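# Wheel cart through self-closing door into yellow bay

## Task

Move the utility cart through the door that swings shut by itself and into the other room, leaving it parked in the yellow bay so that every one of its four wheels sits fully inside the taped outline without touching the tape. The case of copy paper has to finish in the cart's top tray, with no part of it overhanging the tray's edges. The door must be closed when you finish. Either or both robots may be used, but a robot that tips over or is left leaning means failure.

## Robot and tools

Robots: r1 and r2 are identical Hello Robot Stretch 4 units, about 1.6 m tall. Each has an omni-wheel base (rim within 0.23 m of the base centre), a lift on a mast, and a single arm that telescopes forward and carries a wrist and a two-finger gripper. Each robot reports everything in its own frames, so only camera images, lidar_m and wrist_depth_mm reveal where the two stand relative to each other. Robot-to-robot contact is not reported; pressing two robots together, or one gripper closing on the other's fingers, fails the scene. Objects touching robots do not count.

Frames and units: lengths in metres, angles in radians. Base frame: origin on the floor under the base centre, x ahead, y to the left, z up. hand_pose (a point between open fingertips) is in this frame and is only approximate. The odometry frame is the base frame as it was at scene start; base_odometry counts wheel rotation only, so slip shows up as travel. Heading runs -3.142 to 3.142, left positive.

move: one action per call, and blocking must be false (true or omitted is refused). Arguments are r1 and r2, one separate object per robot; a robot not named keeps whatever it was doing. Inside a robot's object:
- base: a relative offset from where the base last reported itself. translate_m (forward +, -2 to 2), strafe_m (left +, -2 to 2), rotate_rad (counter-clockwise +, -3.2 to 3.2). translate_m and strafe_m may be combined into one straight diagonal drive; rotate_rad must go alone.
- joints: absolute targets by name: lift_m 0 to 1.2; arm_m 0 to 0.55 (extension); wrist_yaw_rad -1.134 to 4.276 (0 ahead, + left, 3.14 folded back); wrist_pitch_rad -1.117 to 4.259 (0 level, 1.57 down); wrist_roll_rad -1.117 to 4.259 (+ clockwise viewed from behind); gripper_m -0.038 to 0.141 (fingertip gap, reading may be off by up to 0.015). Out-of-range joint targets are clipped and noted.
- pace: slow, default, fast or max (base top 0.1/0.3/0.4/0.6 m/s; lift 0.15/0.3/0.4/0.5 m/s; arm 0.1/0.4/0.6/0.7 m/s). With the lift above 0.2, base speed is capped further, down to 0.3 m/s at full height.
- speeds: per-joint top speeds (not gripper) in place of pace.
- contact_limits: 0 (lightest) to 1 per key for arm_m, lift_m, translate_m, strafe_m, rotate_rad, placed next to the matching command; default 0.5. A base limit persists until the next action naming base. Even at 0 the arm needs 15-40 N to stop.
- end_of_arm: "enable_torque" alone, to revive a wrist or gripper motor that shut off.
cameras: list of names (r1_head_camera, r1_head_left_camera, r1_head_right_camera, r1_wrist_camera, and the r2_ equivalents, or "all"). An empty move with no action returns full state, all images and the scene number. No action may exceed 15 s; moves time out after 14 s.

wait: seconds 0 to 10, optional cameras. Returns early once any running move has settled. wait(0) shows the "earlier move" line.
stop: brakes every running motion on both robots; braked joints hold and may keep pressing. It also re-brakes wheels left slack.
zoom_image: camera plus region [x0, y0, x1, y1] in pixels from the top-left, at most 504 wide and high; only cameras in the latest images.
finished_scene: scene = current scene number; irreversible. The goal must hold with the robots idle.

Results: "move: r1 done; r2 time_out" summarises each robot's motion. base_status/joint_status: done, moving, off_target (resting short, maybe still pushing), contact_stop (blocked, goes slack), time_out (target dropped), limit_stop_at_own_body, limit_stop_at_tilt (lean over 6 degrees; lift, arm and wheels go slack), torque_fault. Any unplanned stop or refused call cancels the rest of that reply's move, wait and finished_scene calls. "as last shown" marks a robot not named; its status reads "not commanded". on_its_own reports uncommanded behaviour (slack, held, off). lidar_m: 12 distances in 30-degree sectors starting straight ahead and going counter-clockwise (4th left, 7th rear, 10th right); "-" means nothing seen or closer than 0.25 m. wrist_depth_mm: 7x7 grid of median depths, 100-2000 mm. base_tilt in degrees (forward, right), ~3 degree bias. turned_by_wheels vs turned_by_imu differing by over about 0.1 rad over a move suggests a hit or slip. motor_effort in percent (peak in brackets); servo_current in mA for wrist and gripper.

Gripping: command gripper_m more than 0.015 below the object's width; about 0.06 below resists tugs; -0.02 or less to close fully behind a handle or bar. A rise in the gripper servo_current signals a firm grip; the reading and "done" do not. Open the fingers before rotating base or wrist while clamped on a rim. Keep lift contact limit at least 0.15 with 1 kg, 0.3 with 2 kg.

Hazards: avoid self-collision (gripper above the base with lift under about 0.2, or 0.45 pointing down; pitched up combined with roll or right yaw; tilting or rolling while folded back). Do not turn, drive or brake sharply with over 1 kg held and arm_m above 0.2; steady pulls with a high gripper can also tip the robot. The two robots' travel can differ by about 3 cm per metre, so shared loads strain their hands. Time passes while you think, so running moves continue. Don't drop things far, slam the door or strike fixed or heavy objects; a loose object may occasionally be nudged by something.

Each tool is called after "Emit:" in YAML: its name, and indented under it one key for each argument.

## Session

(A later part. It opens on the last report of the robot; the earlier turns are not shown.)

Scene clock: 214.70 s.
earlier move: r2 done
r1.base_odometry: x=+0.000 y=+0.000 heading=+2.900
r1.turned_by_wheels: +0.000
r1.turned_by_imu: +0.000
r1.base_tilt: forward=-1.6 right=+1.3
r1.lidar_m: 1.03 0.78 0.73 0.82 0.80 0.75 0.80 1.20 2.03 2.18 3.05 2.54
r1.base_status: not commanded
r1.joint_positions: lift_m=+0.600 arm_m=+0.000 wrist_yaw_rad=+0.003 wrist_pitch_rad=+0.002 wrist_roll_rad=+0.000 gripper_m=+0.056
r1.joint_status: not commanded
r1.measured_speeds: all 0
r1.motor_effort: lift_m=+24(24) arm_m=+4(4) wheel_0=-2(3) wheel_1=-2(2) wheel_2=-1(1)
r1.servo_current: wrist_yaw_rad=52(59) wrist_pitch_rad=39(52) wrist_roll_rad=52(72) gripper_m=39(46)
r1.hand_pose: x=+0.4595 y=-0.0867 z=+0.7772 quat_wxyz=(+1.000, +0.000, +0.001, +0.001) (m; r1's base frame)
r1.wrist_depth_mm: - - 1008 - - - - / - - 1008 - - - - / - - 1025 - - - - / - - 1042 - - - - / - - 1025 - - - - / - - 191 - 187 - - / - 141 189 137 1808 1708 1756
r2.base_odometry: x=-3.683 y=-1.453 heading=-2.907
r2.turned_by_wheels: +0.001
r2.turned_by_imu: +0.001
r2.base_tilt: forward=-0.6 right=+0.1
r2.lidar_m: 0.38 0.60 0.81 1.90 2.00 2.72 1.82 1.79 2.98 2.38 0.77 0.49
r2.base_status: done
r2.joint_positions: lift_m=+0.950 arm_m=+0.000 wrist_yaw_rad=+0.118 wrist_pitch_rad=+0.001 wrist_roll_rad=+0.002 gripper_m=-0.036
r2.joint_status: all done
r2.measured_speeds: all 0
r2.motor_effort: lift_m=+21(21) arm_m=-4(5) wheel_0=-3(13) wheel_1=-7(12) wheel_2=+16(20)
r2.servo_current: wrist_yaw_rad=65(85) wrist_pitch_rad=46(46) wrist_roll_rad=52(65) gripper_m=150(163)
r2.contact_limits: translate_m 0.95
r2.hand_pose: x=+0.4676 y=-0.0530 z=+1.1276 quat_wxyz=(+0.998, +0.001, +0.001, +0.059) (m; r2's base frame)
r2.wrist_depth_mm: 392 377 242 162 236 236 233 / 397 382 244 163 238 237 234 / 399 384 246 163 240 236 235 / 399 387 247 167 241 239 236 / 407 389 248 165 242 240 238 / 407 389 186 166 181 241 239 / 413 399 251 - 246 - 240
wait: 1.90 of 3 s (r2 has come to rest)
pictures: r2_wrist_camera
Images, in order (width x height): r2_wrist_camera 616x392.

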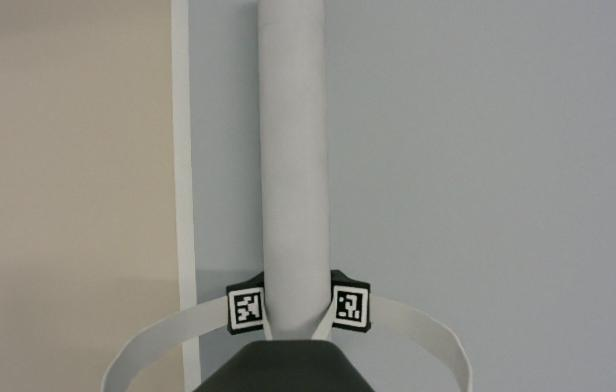

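Emit:
move:
  blocking: false
  r2: {"base":{"translate_m":-0.146,"strafe_m":-0.077},"joints":{"wrist_yaw_rad":0.35},"speeds":{"wrist_yaw_rad":0.12},"pace":"slow","contact_limits":{"translate_m":0.95}}

Emit:
wait:
  seconds: 1.9

Emit:
wait:
  seconds: 0.8
  cameras: ["r2_wrist_camera"]

Emit:
move:
  blocking: false
  r2: {"base":{"translate_m":-0.197,"strafe_m":-0.206},"joints":{"wrist_yaw_rad":0.7},"speeds":{"wrist_yaw_rad":0.12},"pace":"slow","contact_limits":{"translate_m":0.95}}

Emit:
wait:
  seconds: 2.8

Emit:
wait:
  seconds: 0.8
  cameras: ["r2_wrist_camera","r2_head_left_camera"]

Scene clock: 228.87 s.
move: r2 moving
r1: as last shown
r1.base_tilt: forward=-1.6 right=+1.2
r1.lidar_m: 1.04 0.76 0.74 0.80 0.80 0.77 0.82 1.19 2.03 2.16 3.04 2.56
r1.motor_effort: lift_m=+24(24) arm_m=+4(4) wheel_0=-3(3) wheel_1=-2(2) wheel_2=-1(1)
r1.servo_current: wrist_yaw_rad=46(72) wrist_pitch_rad=39(46) wrist_roll_rad=39(52) gripper_m=39(46)
r1.wrist_depth_mm: - - 1025 - - - - / - - 991 - - - - / - - 1008 - - - - / - - 1008 - - - - / - - 1025 - - - - / - - 190 - 188 - - / - 140 189 137 1756 1618 1863
r2.base_odometry: x=-3.673 y=-1.443 heading=-2.908
r2.turned_by_wheels: +0.000
r2.turned_by_imu: +0.000
r2.base_tilt: forward=-0.6 right=+0.1
r2.lidar_m: 0.42 0.61 0.85 1.87 1.98 2.69 1.81 1.79 2.95 2.48 0.81 0.53
r2.base_status: translate_m moving; strafe_m moving
r2.joint_positions: lift_m=+0.950 arm_m=+0.000 wrist_yaw_rad=+0.164 wrist_pitch_rad=+0.001 wrist_roll_rad=+0.002 gripper_m=-0.036
r2.joint_status: wrist_yaw_rad moving
r2.measured_speeds: translate_m=-0.049 strafe_m=-0.026 rotate_rad=+0.000 lift_m=+0.000 arm_m=+0.000 wrist_yaw_rad=+0.117 wrist_pitch_rad=+0.000 wrist_roll_rad=+0.000
r2.motor_effort: lift_m=+21(21) arm_m=-4(5) wheel_0=-8(9) wheel_1=-10(11) wheel_2=+21(21)
r2.servo_current: wrist_yaw_rad=72(78) wrist_pitch_rad=46(46) wrist_roll_rad=39(59) gripper_m=143(156)
r2.contact_limits: translate_m 0.95
r2.hand_pose: x=+0.4697 y=-0.0391 z=+1.1276 quat_wxyz=(+0.997, +0.001, +0.001, +0.082) (m; r2's base frame)
r2.wrist_depth_mm: 415 394 244 161 237 232 229 / 418 399 247 162 236 234 230 / 421 402 246 163 238 235 230 / 427 404 248 164 240 236 234 / 430 404 251 166 242 237 235 / 433 407 185 166 179 238 236 / 433 415 254 - 243 238 236
pictures: none

Scene clock: 230.77 s.
earlier move: r2 moving
r1.base_odometry: x=+0.000 y=+0.000 heading=+2.900
r1.turned_by_wheels: +0.000
r1.turned_by_imu: +0.000
r1.base_tilt: forward=-1.6 right=+1.3
r1.lidar_m: 1.04 0.78 0.75 0.80 0.81 0.76 0.82 1.19 2.02 2.16 3.06 2.52
r1.base_status: not commanded
r1.joint_positions: lift_m=+0.600 arm_m=+0.000 wrist_yaw_rad=+0.003 wrist_pitch_rad=+0.002 wrist_roll_rad=+0.000 gripper_m=+0.056
r1.joint_status: not commanded
r1.measured_speeds: all 0
r1.motor_effort: lift_m=+24(24) arm_m=+3(4) wheel_0=-2(3) wheel_1=-2(3) wheel_2=-1(1)
r1.servo_current: wrist_yaw_rad=46(72) wrist_pitch_rad=39(52) wrist_roll_rad=46(59) gripper_m=33(46)
r1.hand_pose: x=+0.4595 y=-0.0867 z=+0.7772 quat_wxyz=(+1.000, +0.000, +0.001, +0.001) (m; r1's base frame)
r1.wrist_depth_mm: - - 1008 - - - - / - - 1008 - - - - / - - 1008 - - - - / - - 1025 - - - - / - - 1025 - - - - / - - 190 - 186 - - / - 140 189 143 1756 1618 1808
r2.base_odometry: x=-3.560 y=-1.345 heading=-2.908
r2.turned_by_wheels: -0.001
r2.turned_by_imu: +0.000
r2.base_tilt: forward=-0.6 right=+0.1
r2.lidar_m: 0.42 0.77 1.05 1.97 2.06 2.81 1.67 1.65 2.91 2.76 0.99 0.55
r2.base_status: translate_m moving; strafe_m moving
r2.joint_positions: lift_m=+0.950 arm_m=+0.000 wrist_yaw_rad=+0.341 wrist_pitch_rad=+0.001 wrist_roll_rad=+0.002 gripper_m=-0.036
r2.joint_status: wrist_yaw_rad moving
r2.measured_speeds: translate_m=-0.012 strafe_m=-0.007 rotate_rad=+0.001 lift_m=+0.000 arm_m=+0.000 wrist_yaw_rad=+0.013 wrist_pitch_rad=+0.000 wrist_roll_rad=+0.000
r2.motor_effort: lift_m=+21(21) arm_m=-4(5) wheel_0=-8(15) wheel_1=-11(14) wheel_2=+12(21)
r2.servo_current: wrist_yaw_rad=59(98) wrist_pitch_rad=39(46) wrist_roll_rad=52(59) gripper_m=150(156)
r2.contact_limits: translate_m 0.95
r2.hand_pose: x=+0.4720 y=+0.0139 z=+1.1276 quat_wxyz=(+0.986, +0.001, +0.001, +0.169) (m; r2's base frame)
r2.wrist_depth_mm: - - 244 161 236 230 226 / - - 245 162 236 231 228 / - - 247 164 238 233 229 / - - 249 164 239 234 231 / - - 249 166 241 236 231 / - - 181 167 178 236 233 / - 124 - - 243 236 236
wait: 1.90 s; no rest
pictures: none

Scene clock: 231.20 s.
earlier move: r2 done
r1.base_odometry: x=+0.000 y=+0.000 heading=+2.900
r1.turned_by_wheels: +0.000
r1.turned_by_imu: +0.000
r1.base_tilt: forward=-1.6 right=+1.3
r1.lidar_m: 1.00 0.75 0.74 0.81 0.81 0.75 0.83 1.19 2.04 2.16 3.07 2.53
r1.base_status: not commanded
r1.joint_positions: lift_m=+0.600 arm_m=+0.000 wrist_yaw_rad=+0.003 wrist_pitch_rad=+0.002 wrist_roll_rad=+0.000 gripper_m=+0.056
r1.joint_status: not commanded
r1.measured_speeds: all 0
r1.motor_effort: lift_m=+24(24) arm_m=+4(4) wheel_0=-2(3) wheel_1=-2(3) wheel_2=-1(1)
r1.servo_current: wrist_yaw_rad=59(72) wrist_pitch_rad=46(52) wrist_roll_rad=59(65) gripper_m=33(46)
r1.hand_pose: x=+0.4595 y=-0.0867 z=+0.7772 quat_wxyz=(+1.000, +0.000, +0.001, +0.001) (m; r1's base frame)
r1.wrist_depth_mm: - - 1008 - - - - / - - 991 - - - - / - - 1008 - - - - / - - 1025 - - - - / - - 1042 - - - - / - - 190 - 187 - - / - 141 189 143 1808 1661 1808
r2.base_odometry: x=-3.560 y=-1.344 heading=-2.908
r2.turned_by_wheels: +0.000
r2.turned_by_imu: +0.000
r2.base_tilt: forward=-0.6 right=+0.1
r2.lidar_m: 0.40 0.75 1.05 1.97 2.05 2.80 1.65 1.64 2.89 2.77 0.97 0.56
r2.base_status: done
r2.joint_positions: lift_m=+0.950 arm_m=+0.000 wrist_yaw_rad=+0.341 wrist_pitch_rad=+0.001 wrist_roll_rad=+0.002 gripper_m=-0.036
r2.joint_status: all done
r2.measured_speeds: all 0
r2.motor_effort: lift_m=+21(21) arm_m=-5(5) wheel_0=-10(15) wheel_1=-10(14) wheel_2=+13(21)
r2.servo_current: wrist_yaw_rad=59(98) wrist_pitch_rad=39(46) wrist_roll_rad=52(59) gripper_m=150(156)
r2.contact_limits: translate_m 0.95
r2.hand_pose: x=+0.4720 y=+0.0142 z=+1.1276 quat_wxyz=(+0.985, +0.001, +0.001, +0.170) (m; r2's base frame)
r2.wrist_depth_mm: - - 245 161 236 230 227 / - - 246 162 236 231 228 / - - 247 165 238 233 229 / - - 248 164 239 234 230 / - - 250 165 241 235 231 / - - 181 167 178 236 234 / - 124 - - 241 236 236
wait: 0.43 of 0.8 s (r2 has come to rest)
pictures: r2_wrist_camera
Images, in order (width x height): r2_wrist_camera 616x392.

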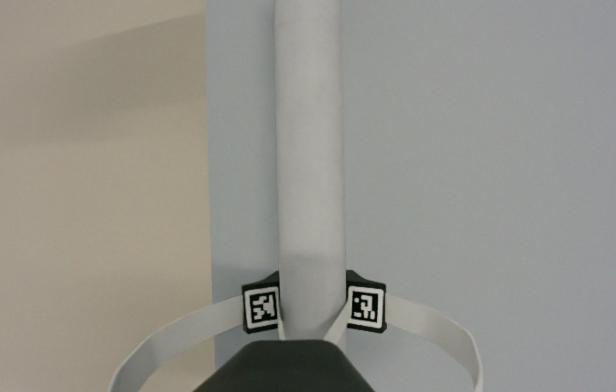

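Scene clock: 231.70 s.
move: r2 moving
r1: as last shown
r1.lidar_m: 1.03 0.74 0.75 0.80 0.78 0.75 0.83 1.22 2.02 2.15 3.08 2.54
r1.motor_effort: lift_m=+24(24) arm_m=+4(4) wheel_0=-2(3) wheel_1=-2(2) wheel_2=-1(1)
r1.servo_current: wrist_yaw_rad=33(65) wrist_pitch_rad=39(52) wrist_roll_rad=39(59) gripper_m=39(46)
r1.wrist_depth_mm: - - 991 - - - - / - - 1025 - - - - / - - 1025 - - - - / - - 1042 - - - - / - - 1025 - - - - / - - 190 - 187 - - / - 140 189 143 1808 1661 1808
r2.base_odometry: x=-3.553 y=-1.333 heading=-2.908
r2.turned_by_wheels: +0.000
r2.turned_by_imu: -0.001
r2.base_tilt: forward=-0.6 right=+0.1
r2.lidar_m: 0.41 0.77 1.07 1.98 2.06 2.82 1.64 1.64 2.90 2.76 1.02 0.57
r2.base_status: translate_m moving; strafe_m moving
r2.joint_positions: lift_m=+0.950 arm_m=+0.000 wrist_yaw_rad=+0.384 wrist_pitch_rad=+0.001 wrist_roll_rad=+0.002 gripper_m=-0.036
r2.joint_status: wrist_yaw_rad moving
r2.measured_speeds: translate_m=-0.035 strafe_m=-0.035 rotate_rad=-0.003 lift_m=+0.000 arm_m=+0.000 wrist_yaw_rad=+0.108 wrist_pitch_rad=+0.000 wrist_roll_rad=+0.000
r2.motor_effort: lift_m=+21(22) arm_m=-4(4) wheel_0=-2(13) wheel_1=-15(15) wheel_2=+16(17)
r2.servo_current: wrist_yaw_rad=117(156) wrist_pitch_rad=39(46) wrist_roll_rad=52(52) gripper_m=143(150)
r2.contact_limits: translate_m 0.95
r2.hand_pose: x=+0.4711 y=+0.0269 z=+1.1276 quat_wxyz=(+0.982, +0.001, +0.001, +0.191) (m; r2's base frame)
r2.wrist_depth_mm: - - 245 162 235 228 224 / - - 247 163 236 228 224 / - - 249 163 236 230 225 / - - 250 165 238 231 227 / - - 251 166 239 233 228 / - - 180 165 179 233 230 / - 120 - - 241 233 232
pictures: none

Scene clock: 234.50 s.
earlier move: r2 moving
r1.base_odometry: x=+0.000 y=+0.000 heading=+2.900
r1.turned_by_wheels: +0.000
r1.turned_by_imu: +0.000
r1.base_tilt: forward=-1.6 right=+1.3
r1.lidar_m: 1.06 0.78 0.74 0.80 0.80 0.76 0.84 1.17 2.03 2.15 3.07 2.55
r1.base_status: not commanded
r1.joint_positions: lift_m=+0.600 arm_m=+0.000 wrist_yaw_rad=+0.003 wrist_pitch_rad=+0.002 wrist_roll_rad=+0.000 gripper_m=+0.056
r1.joint_status: not commanded
r1.measured_speeds: all 0
r1.motor_effort: lift_m=+24(24) arm_m=+4(4) wheel_0=-2(3) wheel_1=-2(3) wheel_2=-1(1)
r1.servo_current: wrist_yaw_rad=52(78) wrist_pitch_rad=39(52) wrist_roll_rad=46(65) gripper_m=39(46)
r1.hand_pose: x=+0.4595 y=-0.0867 z=+0.7772 quat_wxyz=(+1.000, +0.000, +0.001, +0.001) (m; r1's base frame)
r1.wrist_depth_mm: - - 991 - - - - / - - 1025 - - - - / - - 1025 - - - - / - - 1008 - - - - / - - 1042 - - - - / - - 190 - 187 - - / - 141 189 153 1808 1661 1863
r2.base_odometry: x=-3.423 y=-1.110 heading=-2.907
r2.turned_by_wheels: +0.001
r2.turned_by_imu: -0.003
r2.base_tilt: forward=-0.7 right=+0.1
r2.lidar_m: 0.39 0.45 1.30 2.17 2.25 3.07 1.41 1.69 2.69 2.57 1.34 0.66
r2.base_status: translate_m moving; strafe_m moving
r2.joint_positions: lift_m=+0.950 arm_m=+0.000 wrist_yaw_rad=+0.696 wrist_pitch_rad=+0.001 wrist_roll_rad=+0.002 gripper_m=-0.036
r2.joint_status: wrist_yaw_rad moving
r2.measured_speeds: translate_m=-0.037 strafe_m=-0.039 rotate_rad=+0.002 lift_m=+0.000 arm_m=+0.000 wrist_yaw_rad=+0.017 wrist_pitch_rad=+0.000 wrist_roll_rad=+0.000
r2.motor_effort: lift_m=+21(22) arm_m=-4(4) wheel_0=+4(13) wheel_1=-10(17) wheel_2=+13(17)
r2.servo_current: wrist_yaw_rad=20(156) wrist_pitch_rad=39(46) wrist_roll_rad=39(59) gripper_m=150(150)
r2.contact_limits: translate_m 0.95
r2.hand_pose: x=+0.4483 y=+0.1179 z=+1.1276 quat_wxyz=(+0.940, +0.001, +0.001, +0.341) (m; r2's base frame)
r2.wrist_depth_mm: - - 250 161 230 220 211 / 1863 - 253 162 230 220 213 / 1808 - 254 165 233 223 213 / 1863 - 255 164 234 223 215 / 1921 - 256 165 236 224 216 / - - 180 166 180 224 217 / - 143 - - 236 223 219
wait: 2.80 s; no rest
pictures: none

Scene clock: 235.30 s.
earlier move: r2 done
r1.base_odometry: x=+0.000 y=+0.000 heading=+2.900
r1.turned_by_wheels: +0.000
r1.turned_by_imu: +0.000
r1.base_tilt: forward=-1.6 right=+1.3
r1.lidar_m: 1.02 0.76 0.75 0.78 0.80 0.77 0.82 1.23 2.03 2.15 3.07 2.53
r1.base_status: not commanded
r1.joint_positions: lift_m=+0.600 arm_m=+0.000 wrist_yaw_rad=+0.003 wrist_pitch_rad=+0.002 wrist_roll_rad=+0.000 gripper_m=+0.056
r1.joint_status: not commanded
r1.measured_speeds: all 0
r1.motor_effort: lift_m=+24(24) arm_m=+4(4) wheel_0=-2(3) wheel_1=-2(3) wheel_2=-1(1)
r1.servo_current: wrist_yaw_rad=52(78) wrist_pitch_rad=39(52) wrist_roll_rad=52(65) gripper_m=39(46)
r1.hand_pose: x=+0.4595 y=-0.0867 z=+0.7772 quat_wxyz=(+1.000, +0.000, +0.001, +0.001) (m; r1's base frame)
r1.wrist_depth_mm: - - 1008 - - - - / - - 1025 - - - - / - - 1008 - - - - / - - 1008 - - - - / - - 1025 - - - - / - - 192 - 187 - - / - 141 188 153 1808 1661 1756
r2.base_odometry: x=-3.416 y=-1.098 heading=-2.907
r2.turned_by_wheels: +0.000
r2.turned_by_imu: +0.000
r2.base_tilt: forward=-0.6 right=+0.0
r2.lidar_m: 0.39 0.45 1.34 2.17 2.26 3.02 1.41 1.72 2.71 2.57 1.35 0.68
r2.base_status: done
r2.joint_positions: lift_m=+0.950 arm_m=+0.000 wrist_yaw_rad=+0.698 wrist_pitch_rad=+0.001 wrist_roll_rad=+0.002 gripper_m=-0.036
r2.joint_status: all done
r2.measured_speeds: all 0
r2.motor_effort: lift_m=+21(22) arm_m=-4(5) wheel_0=+5(13) wheel_1=-9(17) wheel_2=+13(17)
r2.servo_current: wrist_yaw_rad=52(156) wrist_pitch_rad=46(46) wrist_roll_rad=52(59) gripper_m=143(150)
r2.contact_limits: translate_m 0.95
r2.hand_pose: x=+0.4481 y=+0.1183 z=+1.1276 quat_wxyz=(+0.940, +0.001, +0.001, +0.342) (m; r2's base frame)
r2.wrist_depth_mm: - - 251 161 230 219 212 / 1921 - 251 162 231 220 213 / 1921 - 254 165 233 222 214 / - - 254 163 235 224 215 / - - 256 164 235 224 216 / - - 180 165 180 223 218 / - 143 - - 236 222 218
wait: 0.80 s; at rest by 0.77 s
pictures: r2_head_left_camera, r2_wrist_camera
Images, in order (width x height): r2_head_left_camera 420x672, r2_wrist_camera 616x392.

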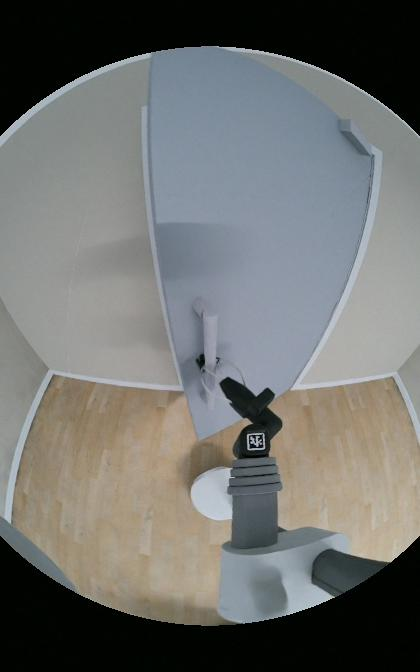

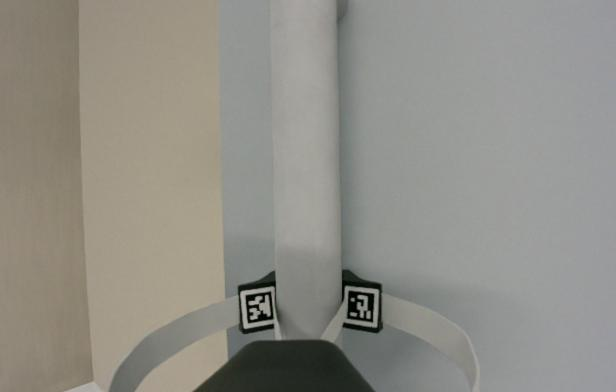

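Emit:
move:
  blocking: false
  r2: {"base":{"translate_m":-0.114,"strafe_m":-0.261},"joints":{"wrist_yaw_rad":1.05},"speeds":{"wrist_yaw_rad":0.12},"pace":"slow","contact_limits":{"translate_m":0.95}}

Emit:
wait:
  seconds: 2.8

Emit:
wait:
  seconds: 0.8
  cameras: ["r2_wrist_camera"]

Emit:
move:
  blocking: false
  r2: {"base":{"translate_m":-0.017,"strafe_m":-0.286},"joints":{"wrist_yaw_rad":1.4},"speeds":{"wrist_yaw_rad":0.12},"pace":"slow","contact_limits":{"translate_m":0.95}}

Emit:
wait:
  seconds: 2.8

Emit:
wait:
  seconds: 0.8
  cameras: ["r2_wrist_camera","r2_head_left_camera"]

Scene clock: 246.33 s.
move: r2 moving
r1: as last shown
r1.lidar_m: 1.04 0.76 0.76 0.80 0.77 0.76 0.85 1.19 2.03 2.16 3.05 2.52
r1.motor_effort: lift_m=+24(24) arm_m=+3(4) wheel_0=-3(3) wheel_1=-2(2) wheel_2=-1(1)
r1.servo_current: wrist_yaw_rad=52(59) wrist_pitch_rad=46(46) wrist_roll_rad=39(65) gripper_m=46(46)
r1.wrist_depth_mm: - - 1008 - - - - / - - 1042 - - - - / - - 1025 - - - - / - - 1008 - - - - / - - 1025 - - - - / - - 191 - 187 - - / - 141 189 153 1808 1618 1808
r2.base_odometry: x=-3.414 y=-1.086 heading=-2.907
r2.turned_by_wheels: +0.000
r2.turned_by_imu: +0.001
r2.base_tilt: forward=-0.6 right=+0.0
r2.lidar_m: 0.41 0.46 1.30 2.19 2.27 3.08 1.37 1.78 2.68 2.54 1.33 0.68
r2.base_status: translate_m moving; strafe_m moving
r2.joint_positions: lift_m=+0.950 arm_m=+0.000 wrist_yaw_rad=+0.744 wrist_pitch_rad=+0.001 wrist_roll_rad=+0.002 gripper_m=-0.036
r2.joint_status: wrist_yaw_rad moving
r2.measured_speeds: translate_m=-0.020 strafe_m=-0.044 rotate_rad=-0.001 lift_m=+0.000 arm_m=+0.000 wrist_yaw_rad=+0.111 wrist_pitch_rad=+0.000 wrist_roll_rad=+0.000
r2.motor_effort: lift_m=+21(21) arm_m=-4(4) wheel_0=+5(12) wheel_1=-15(15) wheel_2=+16(17)
r2.servo_current: wrist_yaw_rad=72(85) wrist_pitch_rad=39(39) wrist_roll_rad=39(52) gripper_m=143(143)
r2.contact_limits: translate_m 0.95
r2.hand_pose: x=+0.4423 y=+0.1310 z=+1.1276 quat_wxyz=(+0.932, +0.001, +0.001, +0.364) (m; r2's base frame)
r2.wrist_depth_mm: - - 253 163 229 217 209 / - - 253 162 230 220 210 / - - 255 165 232 220 211 / - 1863 255 164 234 221 213 / - - 258 165 235 222 215 / - - 181 166 178 221 215 / - 141 - - 235 220 216
pictures: none

Scene clock: 249.13 s.
earlier move: r2 moving
r1.base_odometry: x=+0.000 y=+0.000 heading=+2.900
r1.turned_by_wheels: +0.000
r1.turned_by_imu: +0.000
r1.base_tilt: forward=-1.6 right=+1.2
r1.lidar_m: 1.06 0.77 0.74 0.81 0.78 0.77 0.81 1.18 2.05 2.15 3.06 2.56
r1.base_status: not commanded
r1.joint_positions: lift_m=+0.600 arm_m=+0.000 wrist_yaw_rad=+0.003 wrist_pitch_rad=+0.002 wrist_roll_rad=+0.000 gripper_m=+0.056
r1.joint_status: not commanded
r1.measured_speeds: all 0
r1.motor_effort: lift_m=+24(24) arm_m=+4(4) wheel_0=-2(3) wheel_1=-2(2) wheel_2=-1(1)
r1.servo_current: wrist_yaw_rad=33(72) wrist_pitch_rad=46(52) wrist_roll_rad=59(72) gripper_m=39(52)
r1.hand_pose: x=+0.4595 y=-0.0867 z=+0.7772 quat_wxyz=(+1.000, +0.000, +0.001, +0.001) (m; r1's base frame)
r1.wrist_depth_mm: - - - - - - - / - - - - - - - / - - - - - - - / - - - - - - - / - - - - - - - / - - 191 - 187 - - / - 140 1008 153 1808 1708 1863
r2.base_odometry: x=-3.369 y=-0.833 heading=-2.904
r2.turned_by_wheels: +0.002
r2.turned_by_imu: +0.005
r2.base_tilt: forward=-0.7 right=+0.0
r2.lidar_m: 0.52 0.36 1.48 2.42 2.51 3.44 1.27 3.38 2.42 2.32 1.50 0.87
r2.base_status: translate_m moving; strafe_m moving
r2.joint_positions: lift_m=+0.950 arm_m=+0.000 wrist_yaw_rad=+1.064 wrist_pitch_rad=+0.001 wrist_roll_rad=+0.002 gripper_m=-0.036
r2.joint_status: wrist_yaw_rad moving
r2.measured_speeds: translate_m=-0.020 strafe_m=-0.051 rotate_rad=+0.005 lift_m=+0.000 arm_m=+0.000 wrist_yaw_rad=+0.019 wrist_pitch_rad=+0.000 wrist_roll_rad=+0.000
r2.motor_effort: lift_m=+21(22) arm_m=-4(5) wheel_0=+20(24) wheel_1=-3(15) wheel_2=+14(18)
r2.servo_current: wrist_yaw_rad=117(124) wrist_pitch_rad=39(46) wrist_roll_rad=33(59) gripper_m=137(150)
r2.contact_limits: translate_m 0.95
r2.hand_pose: x=+0.3873 y=+0.2098 z=+1.1276 quat_wxyz=(+0.862, +0.000, +0.001, +0.507) (m; r2's base frame)
r2.wrist_depth_mm: - - - 167 220 202 191 / - - - 163 221 204 192 / - - - 167 221 206 194 / - - - 167 224 206 195 / - - - 167 224 207 196 / - - 183 167 218 208 196 / - - - - 225 202 197
wait: 2.80 s; no rest
pictures: none

Scene clock: 249.93 s.
earlier move: r2 moving
r1.base_odometry: x=+0.000 y=+0.000 heading=+2.900
r1.turned_by_wheels: +0.000
r1.turned_by_imu: +0.000
r1.base_tilt: forward=-1.6 right=+1.3
r1.lidar_m: 1.05 0.78 0.73 0.79 0.79 0.77 0.82 1.19 2.03 2.14 3.04 2.55
r1.base_status: not commanded
r1.joint_positions: lift_m=+0.600 arm_m=+0.000 wrist_yaw_rad=+0.003 wrist_pitch_rad=+0.002 wrist_roll_rad=+0.000 gripper_m=+0.056
r1.joint_status: not commanded
r1.measured_speeds: all 0
r1.motor_effort: lift_m=+24(24) arm_m=+4(4) wheel_0=-2(3) wheel_1=-2(2) wheel_2=-1(1)
r1.servo_current: wrist_yaw_rad=59(72) wrist_pitch_rad=39(52) wrist_roll_rad=52(72) gripper_m=39(52)
r1.hand_pose: x=+0.4595 y=-0.0867 z=+0.7772 quat_wxyz=(+1.000, +0.000, +0.001, +0.001) (m; r1's base frame)
r1.wrist_depth_mm: - - - - - - - / - - - - - - - / - - - - - - - / - - - - - - - / - - - - - - - / - - 192 - 187 - - / - 141 1025 153 1756 1661 1863
r2.base_odometry: x=-3.366 y=-0.819 heading=-2.904
r2.turned_by_wheels: +0.000
r2.turned_by_imu: +0.001
r2.base_tilt: forward=-0.7 right=+0.0
r2.lidar_m: 0.52 0.38 1.51 2.44 2.52 3.44 1.28 3.35 2.42 2.32 1.50 0.85
r2.base_status: translate_m moving; strafe_m moving
r2.joint_positions: lift_m=+0.950 arm_m=+0.000 wrist_yaw_rad=+1.068 wrist_pitch_rad=+0.001 wrist_roll_rad=+0.002 gripper_m=-0.036
r2.joint_status: all done
r2.measured_speeds: translate_m=+0.000 strafe_m=+0.000 rotate_rad=+0.000 lift_m=+0.000 arm_m=+0.000 wrist_yaw_rad=+0.001 wrist_pitch_rad=+0.000 wrist_roll_rad=+0.000
r2.motor_effort: lift_m=+21(22) arm_m=-4(5) wheel_0=+23(25) wheel_1=-1(15) wheel_2=+14(18)
r2.servo_current: wrist_yaw_rad=98(124) wrist_pitch_rad=46(46) wrist_roll_rad=46(59) gripper_m=137(150)
r2.contact_limits: translate_m 0.95
r2.hand_pose: x=+0.3865 y=+0.2106 z=+1.1276 quat_wxyz=(+0.861, +0.000, +0.001, +0.509) (m; r2's base frame)
r2.wrist_depth_mm: - - - 163 220 202 190 / - - - 163 221 204 192 / - - - 168 223 206 193 / - - - 169 224 206 195 / - - - 164 224 208 195 / - - 183 165 218 208 196 / - - - - 225 205 198
wait: 0.80 s; no rest
pictures: r2_wrist_camera
Images, in order (width x height): r2_wrist_camera 616x392.

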